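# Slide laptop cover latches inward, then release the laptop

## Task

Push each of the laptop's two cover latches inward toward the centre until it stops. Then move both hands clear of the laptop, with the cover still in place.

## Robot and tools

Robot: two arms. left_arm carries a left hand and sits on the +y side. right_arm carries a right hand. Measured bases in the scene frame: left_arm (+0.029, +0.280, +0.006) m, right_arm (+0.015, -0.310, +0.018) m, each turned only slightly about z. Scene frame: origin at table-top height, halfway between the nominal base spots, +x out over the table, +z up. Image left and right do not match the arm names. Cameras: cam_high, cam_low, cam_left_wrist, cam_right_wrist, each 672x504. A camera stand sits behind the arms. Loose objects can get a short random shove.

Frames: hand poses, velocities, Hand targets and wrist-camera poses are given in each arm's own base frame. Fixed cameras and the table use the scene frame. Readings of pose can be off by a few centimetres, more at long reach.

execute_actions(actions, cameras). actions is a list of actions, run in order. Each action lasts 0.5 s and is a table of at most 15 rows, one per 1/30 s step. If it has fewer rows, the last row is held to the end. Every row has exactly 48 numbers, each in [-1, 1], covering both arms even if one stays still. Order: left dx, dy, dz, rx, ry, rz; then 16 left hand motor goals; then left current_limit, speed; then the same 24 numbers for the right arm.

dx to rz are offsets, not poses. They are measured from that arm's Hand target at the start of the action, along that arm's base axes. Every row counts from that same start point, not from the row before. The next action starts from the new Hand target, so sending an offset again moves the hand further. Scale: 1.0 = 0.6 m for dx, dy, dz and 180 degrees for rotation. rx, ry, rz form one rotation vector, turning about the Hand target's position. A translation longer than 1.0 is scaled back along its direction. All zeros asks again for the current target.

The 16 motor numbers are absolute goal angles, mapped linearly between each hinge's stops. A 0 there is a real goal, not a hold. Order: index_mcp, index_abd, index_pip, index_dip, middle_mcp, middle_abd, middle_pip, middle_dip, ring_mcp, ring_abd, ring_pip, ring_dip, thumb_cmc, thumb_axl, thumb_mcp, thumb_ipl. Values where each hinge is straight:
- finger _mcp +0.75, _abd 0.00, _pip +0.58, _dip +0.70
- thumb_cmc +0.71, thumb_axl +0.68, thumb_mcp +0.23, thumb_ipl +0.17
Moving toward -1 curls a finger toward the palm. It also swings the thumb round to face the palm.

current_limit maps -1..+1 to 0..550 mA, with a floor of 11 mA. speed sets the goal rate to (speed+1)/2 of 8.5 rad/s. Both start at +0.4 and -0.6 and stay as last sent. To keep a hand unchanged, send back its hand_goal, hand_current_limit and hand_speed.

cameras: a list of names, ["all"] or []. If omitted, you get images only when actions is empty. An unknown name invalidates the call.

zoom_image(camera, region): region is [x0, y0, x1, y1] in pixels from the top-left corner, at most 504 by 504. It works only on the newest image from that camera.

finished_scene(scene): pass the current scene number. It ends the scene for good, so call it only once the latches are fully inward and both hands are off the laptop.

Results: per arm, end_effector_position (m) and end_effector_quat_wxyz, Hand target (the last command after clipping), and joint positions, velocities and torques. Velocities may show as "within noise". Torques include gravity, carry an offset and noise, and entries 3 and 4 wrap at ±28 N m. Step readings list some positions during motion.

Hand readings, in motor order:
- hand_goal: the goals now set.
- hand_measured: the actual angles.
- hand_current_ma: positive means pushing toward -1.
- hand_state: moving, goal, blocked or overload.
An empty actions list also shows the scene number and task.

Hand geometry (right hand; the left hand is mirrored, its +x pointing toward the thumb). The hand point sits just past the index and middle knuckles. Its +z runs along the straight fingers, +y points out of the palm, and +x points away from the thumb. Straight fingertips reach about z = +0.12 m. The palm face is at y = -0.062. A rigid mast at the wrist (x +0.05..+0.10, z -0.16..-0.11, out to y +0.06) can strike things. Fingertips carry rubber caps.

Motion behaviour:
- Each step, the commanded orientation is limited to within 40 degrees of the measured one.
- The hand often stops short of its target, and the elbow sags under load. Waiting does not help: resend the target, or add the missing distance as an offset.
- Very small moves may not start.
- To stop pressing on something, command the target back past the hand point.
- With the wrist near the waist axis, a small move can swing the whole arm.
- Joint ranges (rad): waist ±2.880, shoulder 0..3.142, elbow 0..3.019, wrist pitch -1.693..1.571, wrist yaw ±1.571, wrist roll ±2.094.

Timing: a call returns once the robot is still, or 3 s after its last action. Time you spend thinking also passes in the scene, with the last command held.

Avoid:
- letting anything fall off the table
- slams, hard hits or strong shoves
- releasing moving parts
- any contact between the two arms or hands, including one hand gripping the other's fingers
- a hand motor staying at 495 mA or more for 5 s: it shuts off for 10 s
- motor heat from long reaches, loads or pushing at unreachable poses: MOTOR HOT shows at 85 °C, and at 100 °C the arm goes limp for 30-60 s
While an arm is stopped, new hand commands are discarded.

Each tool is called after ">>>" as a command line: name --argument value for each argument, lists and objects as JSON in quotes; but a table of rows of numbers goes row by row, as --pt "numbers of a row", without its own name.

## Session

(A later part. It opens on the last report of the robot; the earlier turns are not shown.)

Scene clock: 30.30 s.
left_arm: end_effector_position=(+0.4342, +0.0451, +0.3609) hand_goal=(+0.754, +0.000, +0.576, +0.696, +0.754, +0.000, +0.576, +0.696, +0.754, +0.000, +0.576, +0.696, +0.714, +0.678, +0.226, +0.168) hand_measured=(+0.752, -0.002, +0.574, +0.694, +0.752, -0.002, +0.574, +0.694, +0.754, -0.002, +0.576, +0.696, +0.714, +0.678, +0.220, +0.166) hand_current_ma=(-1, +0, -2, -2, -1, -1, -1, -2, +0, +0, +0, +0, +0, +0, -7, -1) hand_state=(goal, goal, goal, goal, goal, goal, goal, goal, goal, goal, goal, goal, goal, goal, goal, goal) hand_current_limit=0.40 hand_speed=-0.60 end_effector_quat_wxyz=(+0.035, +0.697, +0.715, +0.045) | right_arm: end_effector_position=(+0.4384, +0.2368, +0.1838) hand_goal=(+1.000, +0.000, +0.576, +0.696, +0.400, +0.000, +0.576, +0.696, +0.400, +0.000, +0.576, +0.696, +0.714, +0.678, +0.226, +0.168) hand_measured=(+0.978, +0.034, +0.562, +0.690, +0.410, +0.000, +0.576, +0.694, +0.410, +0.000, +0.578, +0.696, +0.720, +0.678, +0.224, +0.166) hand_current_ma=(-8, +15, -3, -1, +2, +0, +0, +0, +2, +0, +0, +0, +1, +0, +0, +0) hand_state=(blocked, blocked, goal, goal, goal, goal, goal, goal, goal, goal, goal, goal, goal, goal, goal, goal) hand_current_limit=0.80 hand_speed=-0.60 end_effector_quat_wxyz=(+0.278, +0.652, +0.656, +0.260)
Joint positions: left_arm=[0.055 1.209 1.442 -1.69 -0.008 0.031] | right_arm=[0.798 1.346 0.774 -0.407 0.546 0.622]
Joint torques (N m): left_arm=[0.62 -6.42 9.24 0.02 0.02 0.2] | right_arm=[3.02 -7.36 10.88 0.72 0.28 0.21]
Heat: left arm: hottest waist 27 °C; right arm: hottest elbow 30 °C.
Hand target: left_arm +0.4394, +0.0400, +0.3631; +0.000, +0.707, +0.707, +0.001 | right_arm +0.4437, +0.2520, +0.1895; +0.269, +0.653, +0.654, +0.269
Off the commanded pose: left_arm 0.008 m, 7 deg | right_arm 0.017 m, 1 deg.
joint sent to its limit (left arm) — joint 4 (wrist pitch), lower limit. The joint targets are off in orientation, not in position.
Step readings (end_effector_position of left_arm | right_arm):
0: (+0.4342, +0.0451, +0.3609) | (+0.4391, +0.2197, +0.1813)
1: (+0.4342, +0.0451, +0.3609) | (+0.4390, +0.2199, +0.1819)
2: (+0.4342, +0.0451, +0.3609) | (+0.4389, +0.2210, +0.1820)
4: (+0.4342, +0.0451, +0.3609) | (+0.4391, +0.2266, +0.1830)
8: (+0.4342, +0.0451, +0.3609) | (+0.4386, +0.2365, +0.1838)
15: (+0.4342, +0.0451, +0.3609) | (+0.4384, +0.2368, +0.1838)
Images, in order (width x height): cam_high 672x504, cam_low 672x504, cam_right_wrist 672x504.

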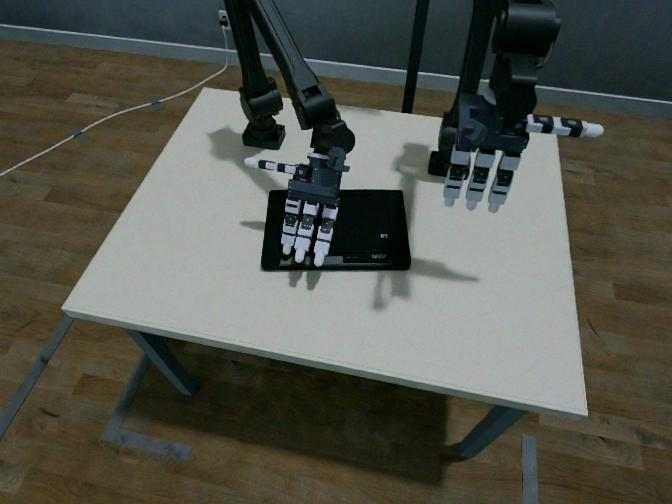

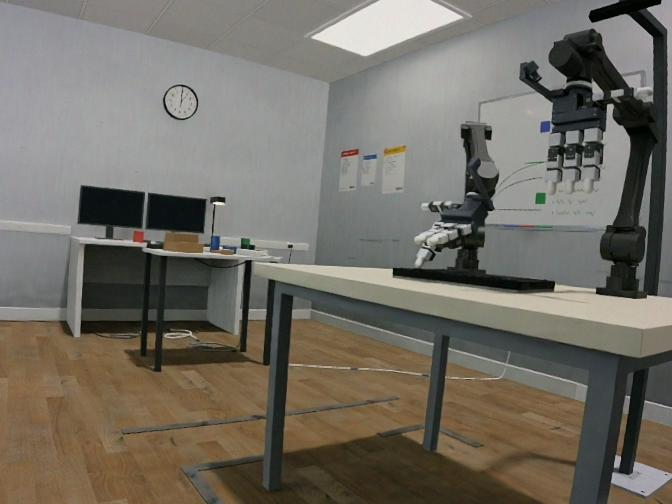

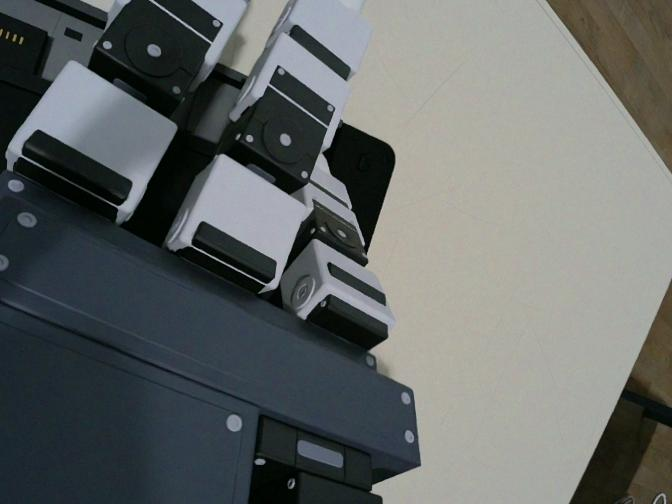

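>>> execute_actions --actions '[[[0,0.0,0.0,0,0,0,0.754,0,0.576,0.696,0.754,0,0.576,0.696,0.754,0,0.576,0.696,0.714,0.678,0.226,0.168,0.4,-0.6,-0.02,0.0,0.07,0,0,0,0.754,0,0.576,0.696,0.4,0,0.576,0.696,0.4,0,0.576,0.696,0.714,0.678,0.226,0.168,0.4,-0.6]],[[0,0.0,0.0,0,0,0,0.754,0,0.576,0.696,0.754,0,0.576,0.696,0.754,0,0.576,0.696,0.714,0.678,0.226,0.168,0.4,-0.6,-0.05,0.15,0.05,0,0,0,0.754,0,0.576,0.696,0.754,0,0.576,0.696,0.754,0,0.576,0.696,0.714,0.678,0.226,0.168,0.4,-0.6]],[[0,0.0,0.0,0,0,0,0.754,0,0.576,0.696,0.754,0,0.576,0.696,0.754,0,0.576,0.696,0.714,0.678,0.226,0.168,0.4,-0.6,-0.07,0.15,0,0,0,0,0.754,0,0.576,0.696,0.754,0,0.576,0.696,0.754,0,0.576,0.696,0.714,0.678,0.226,0.168,0.4,-0.6]]]' --cameras '["cam_right_wrist","cam_high"]'

>>> zoom_image --camera "cam_right_wrist" --region '[400, 140, 520, 240]'

>>> zoom_image --camera "cam_high" --region '[260, 230, 320, 290]'

Scene clock: 32.63 s.
left_arm: end_effector_position=(+0.4342, +0.0451, +0.3609) hand_goal=(+0.754, +0.000, +0.576, +0.696, +0.754, +0.000, +0.576, +0.696, +0.754, +0.000, +0.576, +0.696, +0.714, +0.678, +0.226, +0.168) hand_measured=(+0.752, -0.002, +0.574, +0.694, +0.752, -0.002, +0.574, +0.694, +0.754, -0.002, +0.576, +0.696, +0.714, +0.678, +0.220, +0.166) hand_current_ma=(-1, +0, -2, -2, -1, -1, -1, -2, +0, +0, +0, +0, +0, +0, -7, -1) hand_state=(goal, goal, goal, goal, goal, goal, goal, goal, goal, goal, goal, goal, goal, goal, goal, goal) hand_current_limit=0.40 hand_speed=-0.60 end_effector_quat_wxyz=(+0.035, +0.697, +0.715, +0.045) | right_arm: end_effector_position=(+0.3515, +0.4288, +0.2435) hand_goal=(+0.754, +0.000, +0.576, +0.696, +0.754, +0.000, +0.576, +0.696, +0.754, +0.000, +0.576, +0.696, +0.714, +0.678, +0.226, +0.168) hand_measured=(+0.760, +0.000, +0.576, +0.694, +0.758, +0.000, +0.578, +0.694, +0.758, +0.000, +0.578, +0.696, +0.722, +0.678, +0.222, +0.166) hand_current_ma=(+1, +0, +0, +0, +0, +0, +0, +0, +0, +0, +0, +0, +1, +0, -1, +0) hand_state=(goal, goal, goal, goal, goal, goal, goal, goal, goal, goal, goal, goal, goal, goal, goal, goal) hand_current_limit=0.40 hand_speed=-0.60 end_effector_quat_wxyz=(+0.275, +0.643, +0.667, +0.255)
Joint positions: left_arm=[0.055 1.209 1.442 -1.69 -0.008 0.031] | right_arm=[1.212 1.594 1.25 -0.914 0.716 1.057]
Joint torques (N m): left_arm=[0.62 -6.42 9.24 0.02 0.02 0.2] | right_arm=[0.97 -13.86 11.18 0.05 0.98 0.11]
Heat: left arm: hottest waist 27 °C; right arm: hottest elbow 31 °C.
Hand target: left_arm +0.4394, +0.0400, +0.3631; +0.000, +0.707, +0.707, +0.001 | right_arm +0.3597, +0.4320, +0.2615; +0.269, +0.654, +0.654, +0.269
Off the commanded pose: left_arm 0.008 m, 7 deg | right_arm 0.020 m, 3 deg.
joint sent to its limit (left arm) — joint 4 (wrist pitch), lower limit. The joint targets are off in orientation, not in position.
Step readings (end_effector_position of left_arm | right_arm):
0: (+0.4342, +0.0451, +0.3609) | (+0.4384, +0.2367, +0.1838)
1: (+0.4342, +0.0451, +0.3609) | (+0.4376, +0.2364, +0.1852)
2: (+0.4342, +0.0451, +0.3609) | (+0.4350, +0.2353, +0.1854)
4: (+0.4342, +0.0451, +0.3609) | (+0.4291, +0.2347, +0.1923)
8: (+0.4342, +0.0451, +0.3609) | (+0.4257, +0.2379, +0.2109)
15: (+0.4342, +0.0451, +0.3609) | (+0.4273, +0.2397, +0.2175)
16: (+0.4342, +0.0451, +0.3609) | (+0.4248, +0.2418, +0.2218)
17: (+0.4342, +0.0451, +0.3609) | (+0.4203, +0.2452, +0.2278)
19: (+0.4342, +0.0451, +0.3609) | (+0.4066, +0.2855, +0.2377)
23: (+0.4342, +0.0451, +0.3609) | (+0.3893, +0.3499, +0.2550)
30: (+0.4342, +0.0451, +0.3609) | (+0.3931, +0.3434, +0.2550)
31: (+0.4342, +0.0451, +0.3609) | (+0.3913, +0.3443, +0.2578)
32: (+0.4342, +0.0451, +0.3609) | (+0.3889, +0.3468, +0.2625)
34: (+0.4342, +0.0451, +0.3609) | (+0.3763, +0.3798, +0.2628)
38: (+0.4342, +0.0451, +0.3609) | (+0.3507, +0.4351, +0.2520)
45: (+0.4342, +0.0451, +0.3609) | (+0.3505, +0.4311, +0.2438)
Images, in order (width x height): cam_high 672x504, cam_right_wrist 672x504.

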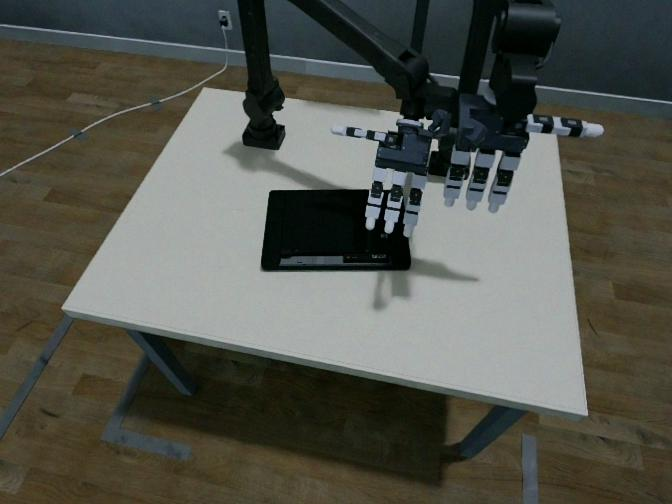

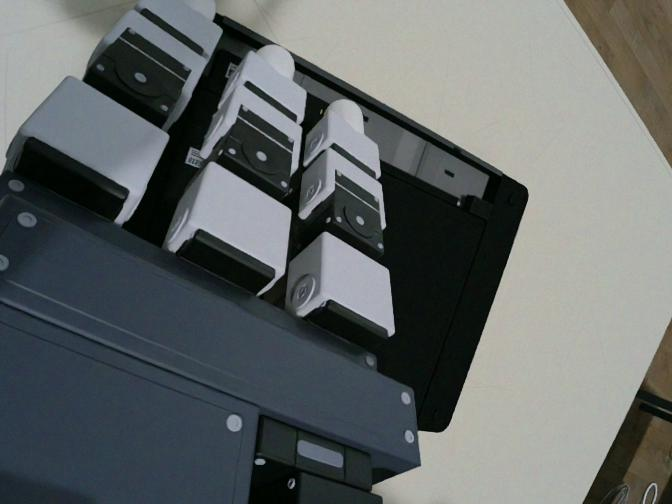

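Scaled by 4.200 from the camera's 672x504 image, which has a finer 960x720 frame.

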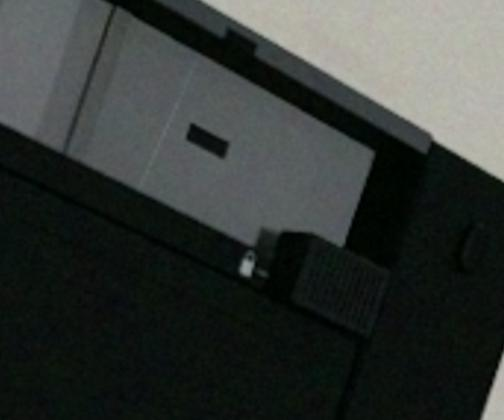

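Scaled by 8.400 from the camera's 672x504 image, which has a finer 960x720 frame.

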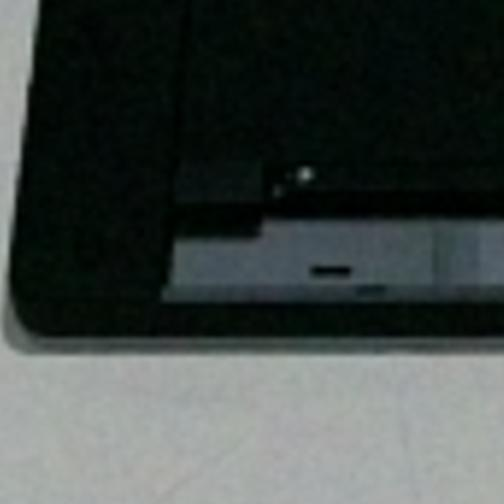

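>>> execute_actions --actions '[[[0,0.0,0.0,0,0,0,0.754,0,0.576,0.696,0.754,0,0.576,0.696,0.754,0,0.576,0.696,0.714,0.678,0.226,0.168,0.4,-0.6,0.08,-0.19,0.0,0,0,0,1,0,0.576,0.696,0.4,0,0.576,0.696,0.4,0,0.576,0.696,0.714,0.678,0.226,0.168,0.4,-0.6]],[[0,0.0,0.0,0,0,0,0.754,0,0.576,0.696,0.754,0,0.576,0.696,0.754,0,0.576,0.696,0.714,0.678,0.226,0.168,0.4,-0.6,0.0872,-0.1917,-0.0775,0,0,0,1,0,0.576,0.696,0.3,0,0.576,0.696,0.3,0,0.576,0.696,0.714,0.678,0.226,0.168,0.8,-0.6]],[[0,0.0,0.0,0,0,0,0.754,0,0.576,0.696,0.754,0,0.576,0.696,0.754,0,0.576,0.696,0.714,0.678,0.226,0.168,0.4,-0.6,0,0,-0.04,0,0,0,1,0,0.576,0.696,0.3,0,0.576,0.696,0.3,0,0.576,0.696,0.714,0.678,0.226,0.168,0.8,-0.6]]]' --cameras '["cam_high","cam_low"]'

>>> zoom_image --camera "cam_high" --region '[260, 230, 320, 290]'

>>> zoom_image --camera "cam_low" --region '[390, 230, 450, 290]'

Scene clock: 35.80 s.
left_arm: end_effector_position=(+0.4342, +0.0451, +0.3609) hand_goal=(+0.754, +0.000, +0.576, +0.696, +0.754, +0.000, +0.576, +0.696, +0.754, +0.000, +0.576, +0.696, +0.714, +0.678, +0.226, +0.168) hand_measured=(+0.752, -0.002, +0.574, +0.694, +0.752, -0.002, +0.574, +0.694, +0.754, -0.002, +0.576, +0.696, +0.714, +0.678, +0.220, +0.166) hand_current_ma=(-1, +0, -2, -2, -1, -1, -1, -2, +0, +0, +0, +0, +0, +0, -7, -1) hand_state=(goal, goal, goal, goal, goal, goal, goal, goal, goal, goal, goal, goal, goal, goal, goal, goal) hand_current_limit=0.40 hand_speed=-0.60 end_effector_quat_wxyz=(+0.035, +0.697, +0.715, +0.045) | right_arm: end_effector_position=(+0.4594, +0.1953, +0.1924) hand_goal=(+1.000, +0.000, +0.576, +0.696, +0.300, +0.000, +0.576, +0.696, +0.300, +0.000, +0.576, +0.696, +0.714, +0.678, +0.226, +0.168) hand_measured=(+1.000, +0.000, +0.576, +0.694, +0.318, +0.000, +0.578, +0.694, +0.318, +0.000, +0.578, +0.696, +0.720, +0.678, +0.224, +0.168) hand_current_ma=(+0, +0, +0, +0, +7, +0, +0, +0, +6, +0, +0, +0, +1, +0, +0, +0) hand_state=(goal, goal, goal, goal, goal, goal, goal, goal, goal, goal, goal, goal, goal, goal, goal, goal) hand_current_limit=0.80 hand_speed=-0.60 end_effector_quat_wxyz=(+0.270, +0.660, +0.648, +0.266)
Joint positions: left_arm=[0.055 1.209 1.442 -1.69 -0.008 0.031] | right_arm=[0.674 1.293 0.749 -0.378 0.463 0.535]
Joint torques (N m): left_arm=[0.67 -6.42 9.24 0.02 0.02 0.2] | right_arm=[2.78 -7.47 8.47 1.74 0.53 -0.08]
Heat: left arm: hottest waist 27 °C; right arm: hottest elbow 31 °C.
Hand target: left_arm +0.4394, +0.0400, +0.3631; +0.000, +0.707, +0.707, +0.001 | right_arm +0.4601, +0.2030, +0.1909; +0.269, +0.654, +0.654, +0.269
Off the commanded pose: left_arm 0.008 m, 7 deg | right_arm 0.008 m, 1 deg.
joint sent to its limit (left arm) — joint 4 (wrist pitch), lower limit. The joint targets are off in orientation, not in position.
Step readings (end_effector_position of left_arm | right_arm):
0: (+0.4342, +0.0451, +0.3609) | (+0.3515, +0.4287, +0.2435)
1: (+0.4342, +0.0451, +0.3609) | (+0.3549, +0.4222, +0.2391)
2: (+0.4342, +0.0451, +0.3609) | (+0.3563, +0.4157, +0.2341)
4: (+0.4342, +0.0451, +0.3609) | (+0.3695, +0.3688, +0.2300)
8: (+0.4342, +0.0451, +0.3609) | (+0.4032, +0.2954, +0.2489)
15: (+0.4342, +0.0451, +0.3609) | (+0.4063, +0.3017, +0.2617)
16: (+0.4342, +0.0451, +0.3609) | (+0.4079, +0.2998, +0.2514)
17: (+0.4342, +0.0451, +0.3609) | (+0.4123, +0.2984, +0.2439)
19: (+0.4342, +0.0451, +0.3609) | (+0.4257, +0.2532, +0.2225)
23: (+0.4342, +0.0451, +0.3609) | (+0.4499, +0.1759, +0.1978)
30: (+0.4342, +0.0451, +0.3609) | (+0.4553, +0.1889, +0.2022)
31: (+0.4342, +0.0451, +0.3609) | (+0.4555, +0.1907, +0.2022)
32: (+0.4342, +0.0451, +0.3609) | (+0.4567, +0.1921, +0.2029)
34: (+0.4342, +0.0451, +0.3609) | (+0.4587, +0.1940, +0.2011)
38: (+0.4342, +0.0451, +0.3609) | (+0.4595, +0.1951, +0.1942)
45: (+0.4342, +0.0451, +0.3609) | (+0.4593, +0.1952, +0.1922)
Images, in order (width x height): cam_high 672x504, cam_low 672x504.

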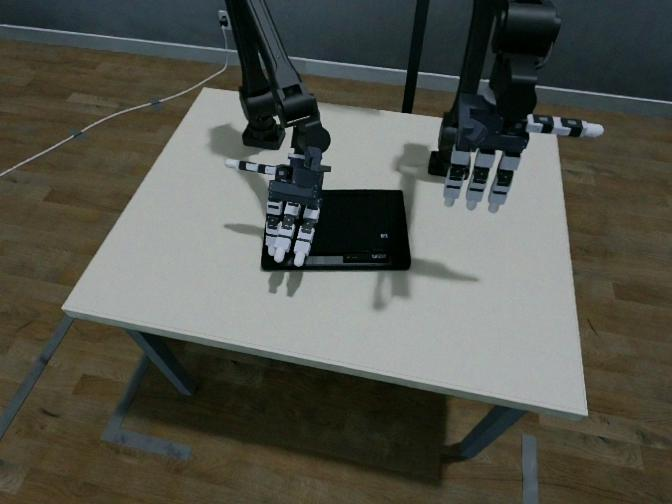

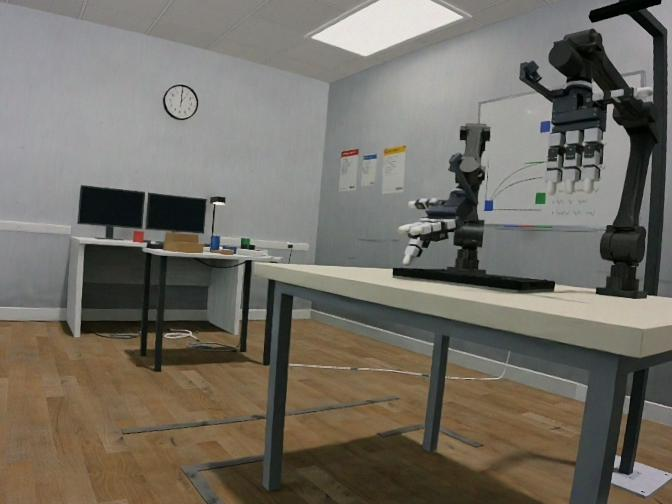

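Scaled by 8.400 from the camera's 672x504 image, which has a finer 960x720 frame.

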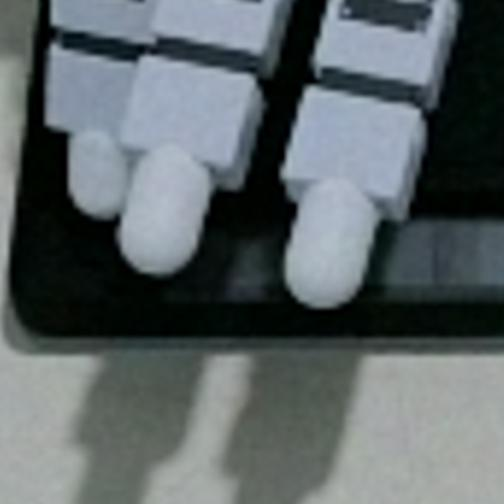

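Scaled by 8.400 from the camera's 672x504 image, which has a finer 960x720 frame.

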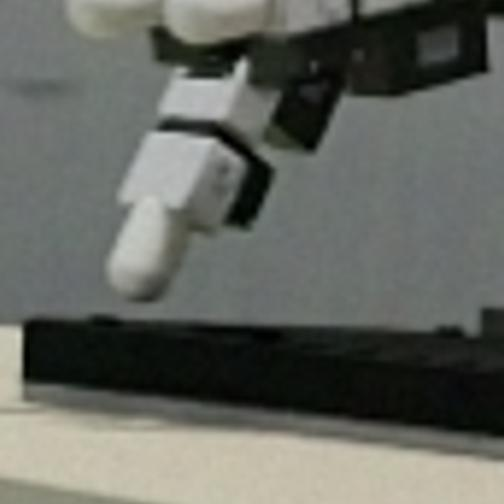

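>>> execute_actions --actions '[[[0,0.0,0.0,0,0,0,0.754,0,0.576,0.696,0.754,0,0.576,0.696,0.754,0,0.576,0.696,0.714,0.678,0.226,0.168,0.4,-0.6,-0.003,0.004,-0.018,0,0,0,1,0,0.576,0.696,0.3,0,0.576,0.696,0.3,0,0.576,0.696,0.714,0.678,0.226,0.168,0.8,-0.6]]]' --cameras '["cam_high","cam_low"]'

>>> zoom_image --camera "cam_high" --region '[260, 230, 320, 290]'

>>> zoom_image --camera "cam_low" --region '[390, 230, 450, 290]'

Scene clock: 36.90 s.
left_arm: end_effector_position=(+0.4342, +0.0451, +0.3609) hand_goal=(+0.754, +0.000, +0.576, +0.696, +0.754, +0.000, +0.576, +0.696, +0.754, +0.000, +0.576, +0.696, +0.714, +0.678, +0.226, +0.168) hand_measured=(+0.752, -0.002, +0.574, +0.694, +0.752, -0.002, +0.574, +0.694, +0.754, -0.002, +0.576, +0.696, +0.714, +0.678, +0.220, +0.166) hand_current_ma=(-1, +0, -2, -2, -1, -1, -1, -2, +0, +0, +0, +0, +0, +0, -7, -1) hand_state=(goal, goal, goal, goal, goal, goal, goal, goal, goal, goal, goal, goal, goal, goal, goal, goal) hand_current_limit=0.40 hand_speed=-0.60 end_effector_quat_wxyz=(+0.035, +0.697, +0.715, +0.045) | right_arm: end_effector_position=(+0.4588, +0.1975, +0.1849) hand_goal=(+1.000, +0.000, +0.576, +0.696, +0.300, +0.000, +0.576, +0.696, +0.300, +0.000, +0.576, +0.696, +0.714, +0.678, +0.226, +0.168) hand_measured=(+1.000, -0.002, +0.576, +0.694, +0.318, +0.000, +0.578, +0.694, +0.318, +0.000, +0.578, +0.696, +0.720, +0.678, +0.224, +0.168) hand_current_ma=(+0, +0, +0, +0, +7, +0, +0, +0, +6, +0, +0, +0, +1, +0, +0, +0) hand_state=(goal, goal, goal, goal, goal, goal, goal, goal, goal, goal, goal, goal, goal, goal, goal, goal) hand_current_limit=0.80 hand_speed=-0.60 end_effector_quat_wxyz=(+0.271, +0.659, +0.649, +0.268)
Joint positions: left_arm=[0.055 1.209 1.442 -1.69 -0.008 0.031] | right_arm=[0.68 1.308 0.736 -0.346 0.467 0.534]
Joint torques (N m): left_arm=[0.67 -6.42 9.24 0.02 0.02 0.2] | right_arm=[3.14 -7.06 8.29 1.73 0.53 -0.03]
Heat: left arm: hottest waist 27 °C; right arm: hottest elbow 31 °C.
Hand target: left_arm +0.4394, +0.0400, +0.3631; +0.000, +0.707, +0.707, +0.001 | right_arm +0.4582, +0.2055, +0.1802; +0.269, +0.653, +0.654, +0.269
Off the commanded pose: left_arm 0.008 m, 7 deg | right_arm 0.009 m, 1 deg.
joint sent to its limit (left arm) — joint 4 (wrist pitch), lower limit. The joint targets are off in orientation, not in position.
Step readings (end_effector_position of left_arm | right_arm):
0: (+0.4342, +0.0451, +0.3609) | (+0.4594, +0.1953, +0.1924)
1: (+0.4342, +0.0451, +0.3609) | (+0.4592, +0.1956, +0.1921)
2: (+0.4342, +0.0451, +0.3609) | (+0.4593, +0.1964, +0.1921)
4: (+0.4342, +0.0451, +0.3609) | (+0.4594, +0.1971, +0.1897)
8: (+0.4342, +0.0451, +0.3609) | (+0.4589, +0.1966, +0.1846)
15: (+0.4342, +0.0451, +0.3609) | (+0.4588, +0.1975, +0.1849)
Images, in order (width x height): cam_high 672x504, cam_low 672x504.

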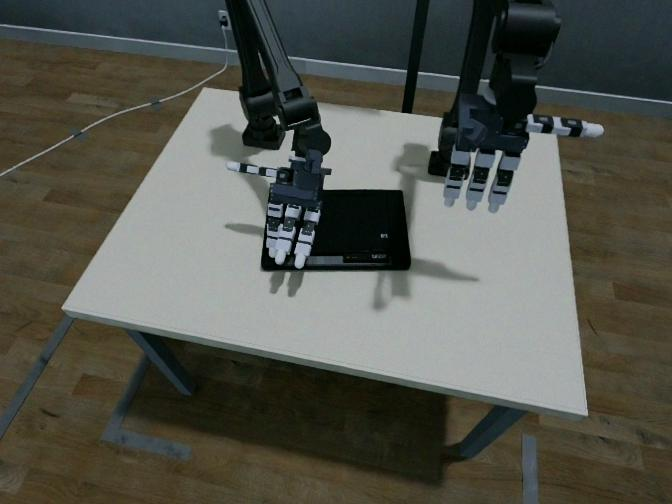

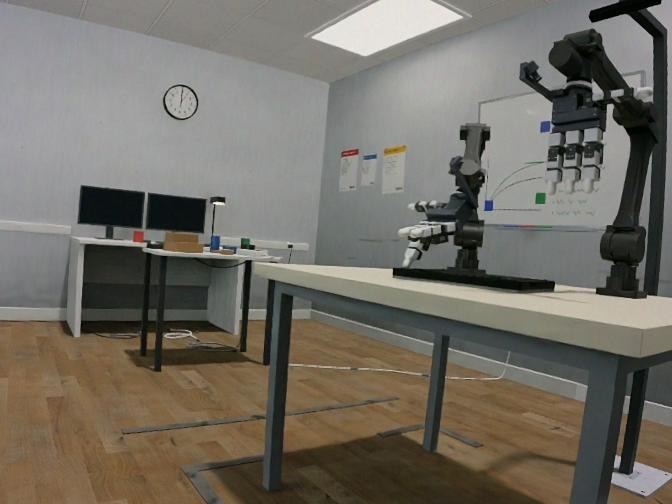

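Scaled by 8.400 from the camera's 672x504 image, which has a finer 960x720 frame.

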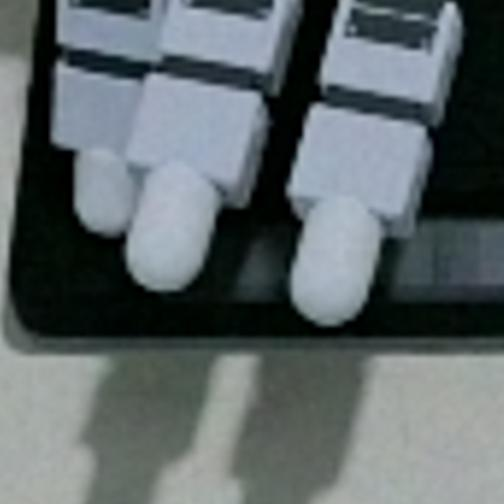

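Scaled by 8.400 from the camera's 672x504 image, which has a finer 960x720 frame.

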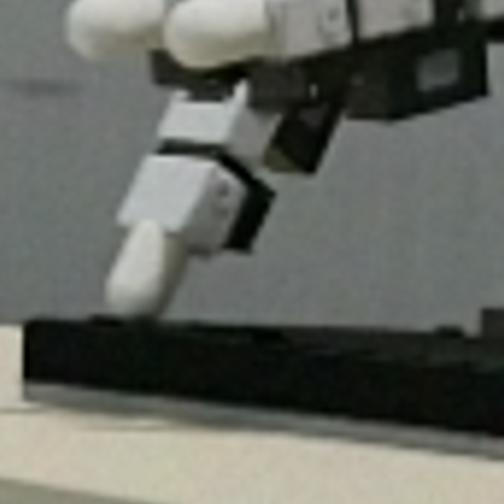

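>>> execute_actions --actions '[[[0,0.0,0.0,0,0,0,0.754,0,0.576,0.696,0.754,0,0.576,0.696,0.754,0,0.576,0.696,0.714,0.678,0.226,0.168,0.4,-0.6,-0.009,0.008,0.002,0,0,0,1,0,0.576,0.696,0.3,0,0.576,0.696,0.3,0,0.576,0.696,0.714,0.678,0.226,0.168,0.8,-0.6]],[[0,0.0,0.0,0,0,0,0.754,0,0.576,0.696,0.754,0,0.576,0.696,0.754,0,0.576,0.696,0.714,0.678,0.226,0.168,0.4,-0.6,-0.003,0.012,-0.002,0,0,0,1,0,0.576,0.696,0.3,0,0.576,0.696,0.3,0,0.576,0.696,0.714,0.678,0.226,0.168,0.8,-0.6]]]' --cameras '["cam_high","cam_low"]'

>>> zoom_image --camera "cam_high" --region '[260, 230, 320, 290]'

>>> zoom_image --camera "cam_low" --region '[390, 230, 450, 290]'

Scene clock: 38.53 s.
left_arm: end_effector_position=(+0.4342, +0.0451, +0.3609) hand_goal=(+0.754, +0.000, +0.576, +0.696, +0.754, +0.000, +0.576, +0.696, +0.754, +0.000, +0.576, +0.696, +0.714, +0.678, +0.226, +0.168) hand_measured=(+0.752, -0.002, +0.574, +0.694, +0.752, -0.002, +0.574, +0.694, +0.754, -0.002, +0.576, +0.696, +0.714, +0.678, +0.220, +0.166) hand_current_ma=(-1, +0, -2, -2, -1, -1, -1, -2, +0, +0, +0, +0, +0, +0, -7, -1) hand_state=(goal, goal, goal, goal, goal, goal, goal, goal, goal, goal, goal, goal, goal, goal, goal, goal) hand_current_limit=0.40 hand_speed=-0.60 end_effector_quat_wxyz=(+0.035, +0.697, +0.715, +0.045) | right_arm: end_effector_position=(+0.4517, +0.2095, +0.1845) hand_goal=(+1.000, +0.000, +0.576, +0.696, +0.300, +0.000, +0.576, +0.696, +0.300, +0.000, +0.576, +0.696, +0.714, +0.678, +0.226, +0.168) hand_measured=(+0.998, +0.004, +0.574, +0.694, +0.318, +0.000, +0.578, +0.694, +0.318, +0.000, +0.578, +0.696, +0.720, +0.678, +0.224, +0.168) hand_current_ma=(+0, +0, +0, +0, +6, +0, +0, +0, +6, +0, +0, +0, +1, +0, +0, +0) hand_state=(goal, goal, goal, goal, goal, goal, goal, goal, goal, goal, goal, goal, goal, goal, goal, goal) hand_current_limit=0.80 hand_speed=-0.60 end_effector_quat_wxyz=(+0.275, +0.653, +0.652, +0.270)
Joint positions: left_arm=[0.055 1.209 1.442 -1.69 -0.008 0.031] | right_arm=[0.717 1.314 0.736 -0.346 0.492 0.551]
Joint torques (N m): left_arm=[0.67 -6.36 9.24 0.02 0.02 0.2] | right_arm=[2.78 -7.24 8.94 1.24 0.54 0.22]
Heat: left arm: hottest waist 27 °C; right arm: hottest elbow 31 °C.
Hand target: left_arm +0.4394, +0.0400, +0.3631; +0.000, +0.707, +0.707, +0.001 | right_arm +0.4510, +0.2175, +0.1802; +0.269, +0.653, +0.654, +0.269
Off the commanded pose: left_arm 0.008 m, 7 deg | right_arm 0.009 m, 1 deg.
joint sent to its limit (left arm) — joint 4 (wrist pitch), lower limit. The joint targets are off in orientation, not in position.
Step readings (end_effector_position of left_arm | right_arm):
0: (+0.4342, +0.0451, +0.3609) | (+0.4588, +0.1975, +0.1849)
1: (+0.4342, +0.0451, +0.3609) | (+0.4586, +0.1975, +0.1852)
2: (+0.4342, +0.0451, +0.3609) | (+0.4582, +0.1979, +0.1858)
4: (+0.4342, +0.0451, +0.3609) | (+0.4566, +0.2011, +0.1859)
8: (+0.4342, +0.0451, +0.3609) | (+0.4548, +0.2050, +0.1859)
15: (+0.4342, +0.0451, +0.3609) | (+0.4546, +0.2055, +0.1859)
16: (+0.4342, +0.0451, +0.3609) | (+0.4543, +0.2056, +0.1860)
17: (+0.4342, +0.0451, +0.3609) | (+0.4538, +0.2058, +0.1863)
19: (+0.4342, +0.0451, +0.3609) | (+0.4528, +0.2075, +0.1854)
23: (+0.4342, +0.0451, +0.3609) | (+0.4517, +0.2097, +0.1844)
30: (+0.4342, +0.0451, +0.3609) | (+0.4517, +0.2095, +0.1845)
Images, in order (width x height): cam_high 672x504, cam_low 672x504.

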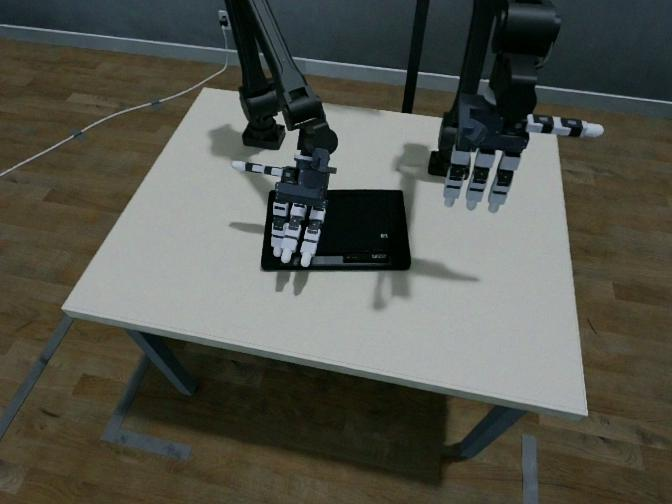

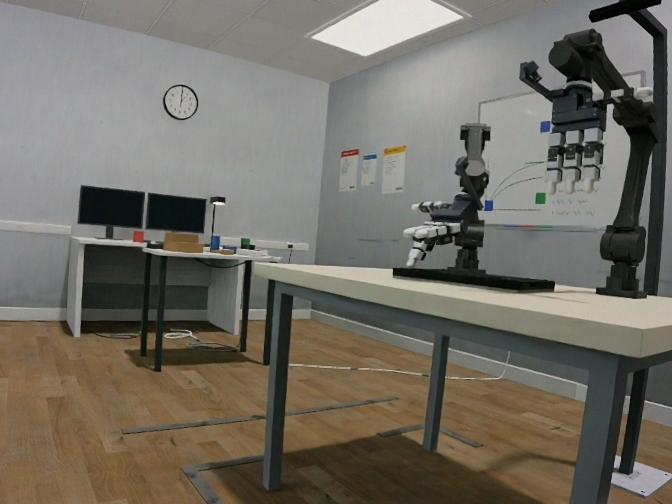

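Scaled by 8.400 from the camera's 672x504 image, which has a finer 960x720 frame.

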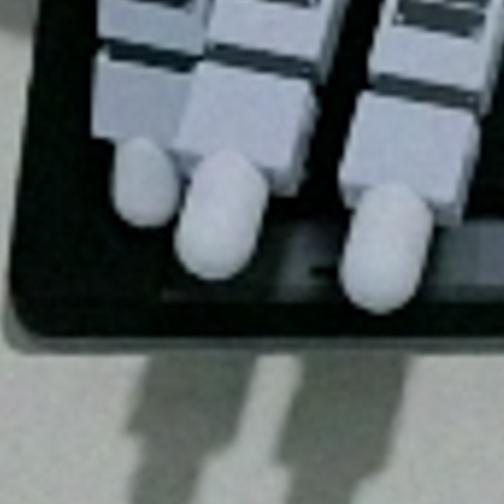

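Scaled by 8.400 from the camera's 672x504 image, which has a finer 960x720 frame.

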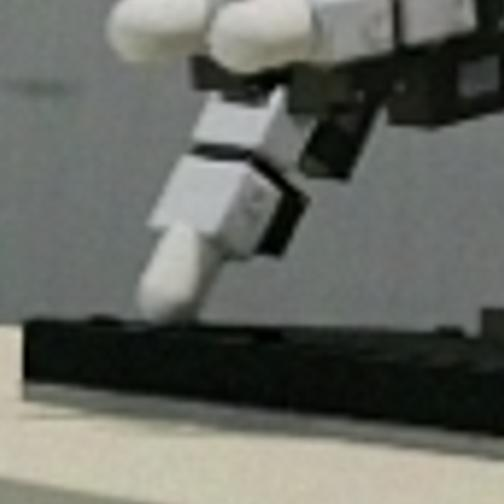

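>>> execute_actions --actions '[[[0,0.0,0.0,0,0,0,0.754,0,0.576,0.696,0.754,0,0.576,0.696,0.754,0,0.576,0.696,0.714,0.678,0.226,0.168,0.4,-0.6,-0.003,0.02,0.002,0,0,0,1,0,0.576,0.696,0.3,0,0.576,0.696,0.3,0,0.576,0.696,0.714,0.678,0.226,0.168,0.8,-0.6]],[[0,0.0,0.0,0,0,0,0.754,0,0.576,0.696,0.754,0,0.576,0.696,0.754,0,0.576,0.696,0.714,0.678,0.226,0.168,0.4,-0.6,-0.003,0.014,0.002,0,0,0,1,0,0.576,0.696,0.3,0,0.576,0.696,0.3,0,0.576,0.696,0.714,0.678,0.226,0.168,0.8,-0.6]]]' --cameras '["cam_high","cam_low"]'

>>> zoom_image --camera "cam_high" --region '[260, 230, 320, 290]'

>>> zoom_image --camera "cam_low" --region '[390, 230, 450, 290]'

Scene clock: 40.00 s.
left_arm: end_effector_position=(+0.4342, +0.0451, +0.3609) hand_goal=(+0.754, +0.000, +0.576, +0.696, +0.754, +0.000, +0.576, +0.696, +0.754, +0.000, +0.576, +0.696, +0.714, +0.678, +0.226, +0.168) hand_measured=(+0.752, -0.002, +0.574, +0.694, +0.752, -0.002, +0.574, +0.694, +0.754, -0.002, +0.576, +0.696, +0.714, +0.678, +0.220, +0.166) hand_current_ma=(-1, +0, -2, -2, -1, -1, -1, -2, +0, +0, +0, +0, +0, +0, -7, -1) hand_state=(goal, goal, goal, goal, goal, goal, goal, goal, goal, goal, goal, goal, goal, goal, goal, goal) hand_current_limit=0.40 hand_speed=-0.60 end_effector_quat_wxyz=(+0.035, +0.697, +0.715, +0.045) | right_arm: end_effector_position=(+0.4438, +0.2173, +0.1795) hand_goal=(+1.000, +0.000, +0.576, +0.696, +0.300, +0.000, +0.576, +0.696, +0.300, +0.000, +0.576, +0.696, +0.714, +0.678, +0.226, +0.168) hand_measured=(+0.972, +0.032, +0.560, +0.688, +0.318, +0.000, +0.578, +0.694, +0.316, +0.000, +0.578, +0.696, +0.720, +0.678, +0.224, +0.168) hand_current_ma=(-14, +13, -4, -1, +6, +0, +0, +0, +5, +0, +0, +0, +1, +0, +0, +0) hand_state=(blocked, blocked, goal, goal, goal, goal, goal, goal, goal, goal, goal, goal, goal, goal, goal, goal) hand_current_limit=0.80 hand_speed=-0.60 end_effector_quat_wxyz=(+0.284, +0.654, +0.652, +0.259)
Joint positions: left_arm=[0.055 1.209 1.442 -1.69 -0.008 0.031] | right_arm=[0.754 1.332 0.741 -0.367 0.535 0.585]
Joint torques (N m): left_arm=[0.67 -6.42 9.24 0.02 0.02 0.2] | right_arm=[3.96 -7.3 10.61 0.64 -0.04 0.27]
Heat: left arm: hottest waist 27 °C; right arm: hottest elbow 31 °C.
Hand target: left_arm +0.4394, +0.0400, +0.3631; +0.000, +0.707, +0.707, +0.001 | right_arm +0.4474, +0.2379, +0.1826; +0.270, +0.653, +0.654, +0.269
Off the commanded pose: left_arm 0.008 m, 7 deg | right_arm 0.021 m, 2 deg.
joint sent to its limit (left arm) — joint 4 (wrist pitch), lower limit. The joint targets are off in orientation, not in position.
Step readings (end_effector_position of left_arm | right_arm):
0: (+0.4342, +0.0451, +0.3609) | (+0.4517, +0.2095, +0.1845)
1: (+0.4342, +0.0451, +0.3609) | (+0.4513, +0.2092, +0.1846)
2: (+0.4342, +0.0451, +0.3609) | (+0.4503, +0.2095, +0.1841)
4: (+0.4342, +0.0451, +0.3609) | (+0.4480, +0.2127, +0.1823)
8: (+0.4342, +0.0451, +0.3609) | (+0.4465, +0.2148, +0.1812)
15: (+0.4342, +0.0451, +0.3609) | (+0.4464, +0.2146, +0.1812)
16: (+0.4342, +0.0451, +0.3609) | (+0.4463, +0.2144, +0.1816)
17: (+0.4342, +0.0451, +0.3609) | (+0.4458, +0.2147, +0.1814)
19: (+0.4342, +0.0451, +0.3609) | (+0.4445, +0.2165, +0.1801)
23: (+0.4342, +0.0451, +0.3609) | (+0.4439, +0.2176, +0.1796)
30: (+0.4342, +0.0451, +0.3609) | (+0.4438, +0.2174, +0.1795)
Images, in order (width x height): cam_high 672x504, cam_low 672x504.

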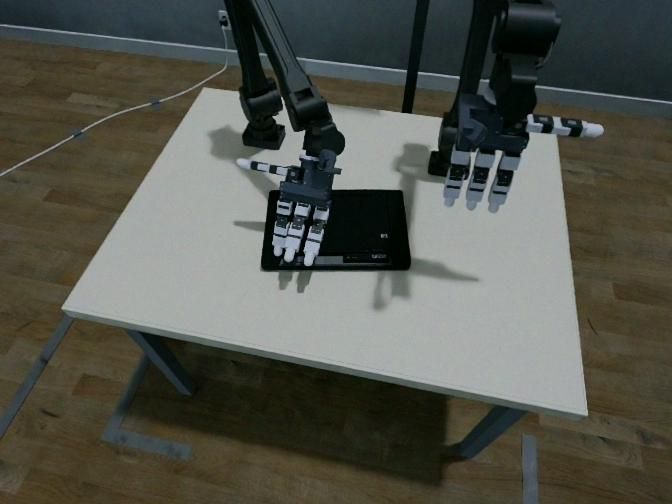

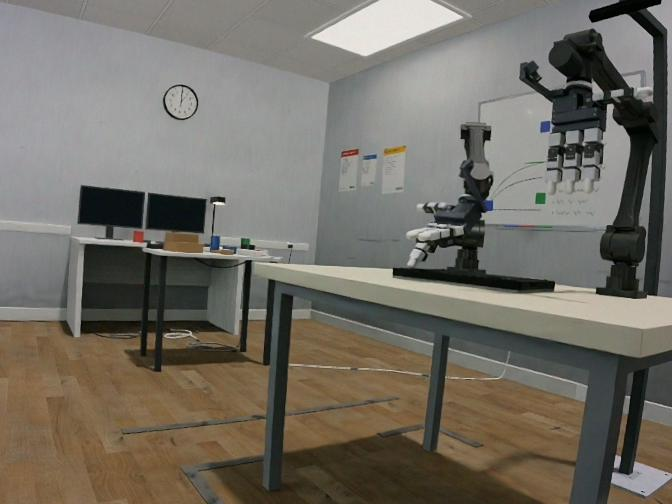

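Scaled by 8.400 from the camera's 672x504 image, which has a finer 960x720 frame.

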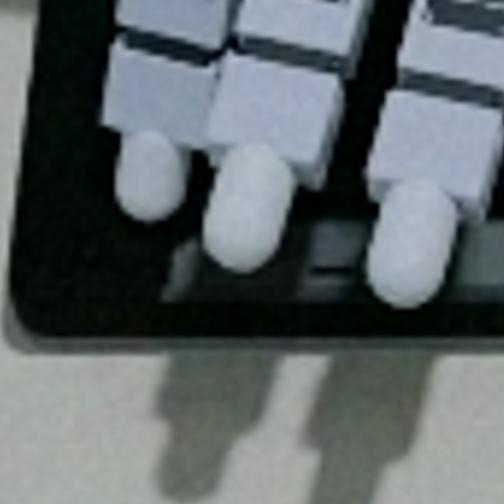

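Scaled by 8.400 from the camera's 672x504 image, which has a finer 960x720 frame.

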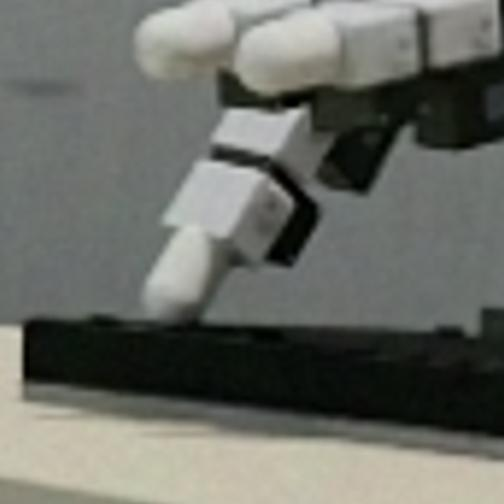

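>>> execute_actions --actions '[[[0,0.0,0.0,0,0,0,0.754,0,0.576,0.696,0.754,0,0.576,0.696,0.754,0,0.576,0.696,0.714,0.678,0.226,0.168,0.4,-0.6,0.008,0.0,0.008,0,0,0,1,0,0.576,0.696,0.3,0,0.576,0.696,0.3,0,0.576,0.696,0.714,0.678,0.226,0.168,0.8,-0.6]],[[0,0.0,0.0,0,0,0,0.754,0,0.576,0.696,0.754,0,0.576,0.696,0.754,0,0.576,0.696,0.714,0.678,0.226,0.168,0.4,-0.6,-0.002,0.014,0.002,0,0,0,1,0,0.576,0.696,0.3,0,0.576,0.696,0.3,0,0.576,0.696,0.714,0.678,0.226,0.168,0.8,-0.6]]]' --cameras '["cam_high","cam_low"]'

>>> zoom_image --camera "cam_high" --region '[260, 230, 320, 290]'

>>> zoom_image --camera "cam_low" --region '[390, 230, 450, 290]'

Scene clock: 41.60 s.
left_arm: end_effector_position=(+0.4342, +0.0451, +0.3609) hand_goal=(+0.754, +0.000, +0.576, +0.696, +0.754, +0.000, +0.576, +0.696, +0.754, +0.000, +0.576, +0.696, +0.714, +0.678, +0.226, +0.168) hand_measured=(+0.752, -0.002, +0.574, +0.694, +0.752, -0.002, +0.574, +0.694, +0.754, -0.002, +0.576, +0.696, +0.714, +0.678, +0.220, +0.166) hand_current_ma=(-1, +0, -2, -2, -1, -1, -1, -2, +0, +0, +0, +0, +0, +0, -7, -1) hand_state=(goal, goal, goal, goal, goal, goal, goal, goal, goal, goal, goal, goal, goal, goal, goal, goal) hand_current_limit=0.40 hand_speed=-0.60 end_effector_quat_wxyz=(+0.035, +0.697, +0.715, +0.045) | right_arm: end_effector_position=(+0.4458, +0.2313, +0.1825) hand_goal=(+1.000, +0.000, +0.576, +0.696, +0.300, +0.000, +0.576, +0.696, +0.300, +0.000, +0.576, +0.696, +0.714, +0.678, +0.226, +0.168) hand_measured=(+0.972, +0.020, +0.560, +0.688, +0.318, +0.000, +0.578, +0.694, +0.316, +0.000, +0.578, +0.696, +0.720, +0.678, +0.224, +0.168) hand_current_ma=(-14, +5, -5, -1, +6, +0, +0, +0, +5, +0, +0, +0, +1, +0, +0, +0) hand_state=(blocked, goal, goal, goal, goal, goal, goal, goal, goal, goal, goal, goal, goal, goal, goal, goal) hand_current_limit=0.80 hand_speed=-0.60 end_effector_quat_wxyz=(+0.277, +0.653, +0.655, +0.262)
Joint positions: left_arm=[0.055 1.209 1.442 -1.69 -0.008 0.031] | right_arm=[0.773 1.35 0.773 -0.388 0.529 0.601]
Joint torques (N m): left_arm=[0.62 -6.42 9.24 0.02 0.02 0.2] | right_arm=[3.49 -6.95 10.78 0.49 0.38 0.21]
Heat: left arm: hottest waist 27 °C; right arm: hottest elbow 32 °C.
Hand target: left_arm +0.4394, +0.0400, +0.3631; +0.000, +0.707, +0.707, +0.001 | right_arm +0.4510, +0.2462, +0.1885; +0.269, +0.654, +0.654, +0.269
Off the commanded pose: left_arm 0.008 m, 7 deg | right_arm 0.017 m, 1 deg.
joint sent to its limit (left arm) — joint 4 (wrist pitch), lower limit. The joint targets are off in orientation, not in position.
Step readings (end_effector_position of left_arm | right_arm):
0: (+0.4342, +0.0451, +0.3609) | (+0.4438, +0.2173, +0.1795)
1: (+0.4342, +0.0451, +0.3609) | (+0.4440, +0.2175, +0.1798)
2: (+0.4342, +0.0451, +0.3609) | (+0.4442, +0.2179, +0.1800)
4: (+0.4342, +0.0451, +0.3609) | (+0.4447, +0.2187, +0.1807)
8: (+0.4342, +0.0451, +0.3609) | (+0.4456, +0.2201, +0.1819)
15: (+0.4342, +0.0451, +0.3609) | (+0.4462, +0.2212, +0.1827)
16: (+0.4342, +0.0451, +0.3609) | (+0.4461, +0.2213, +0.1828)
17: (+0.4342, +0.0451, +0.3609) | (+0.4461, +0.2221, +0.1830)
19: (+0.4342, +0.0451, +0.3609) | (+0.4461, +0.2259, +0.1828)
23: (+0.4342, +0.0451, +0.3609) | (+0.4459, +0.2314, +0.1827)
30: (+0.4342, +0.0451, +0.3609) | (+0.4458, +0.2314, +0.1825)
Images, in order (width x height): cam_high 672x504, cam_low 672x504.

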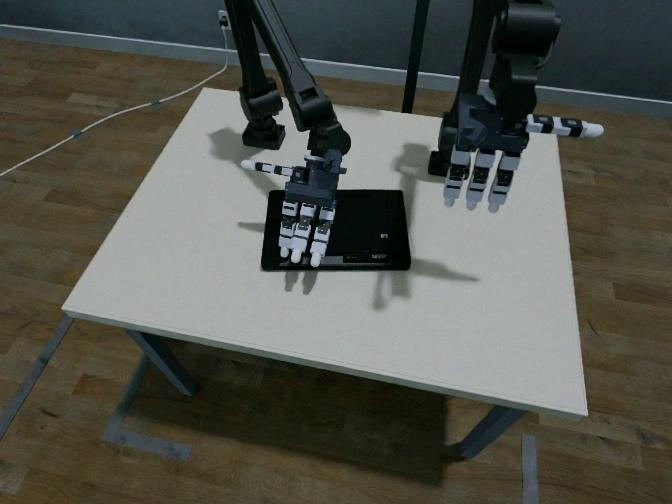

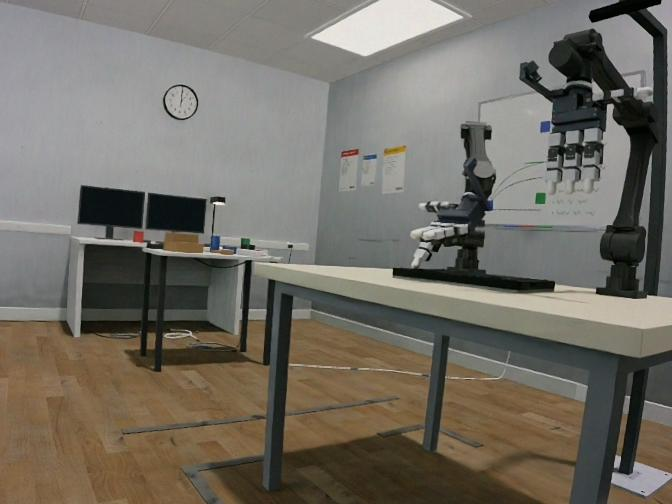

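Scaled by 8.400 from the camera's 672x504 image, which has a finer 960x720 frame.

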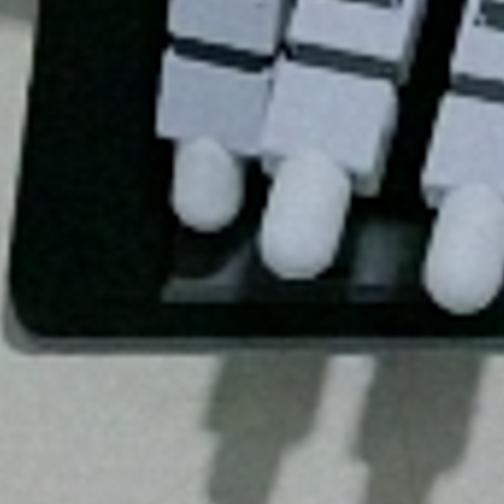

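Scaled by 8.400 from the camera's 672x504 image, which has a finer 960x720 frame.

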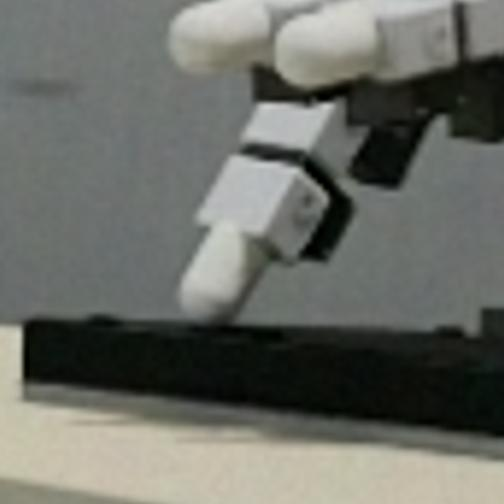

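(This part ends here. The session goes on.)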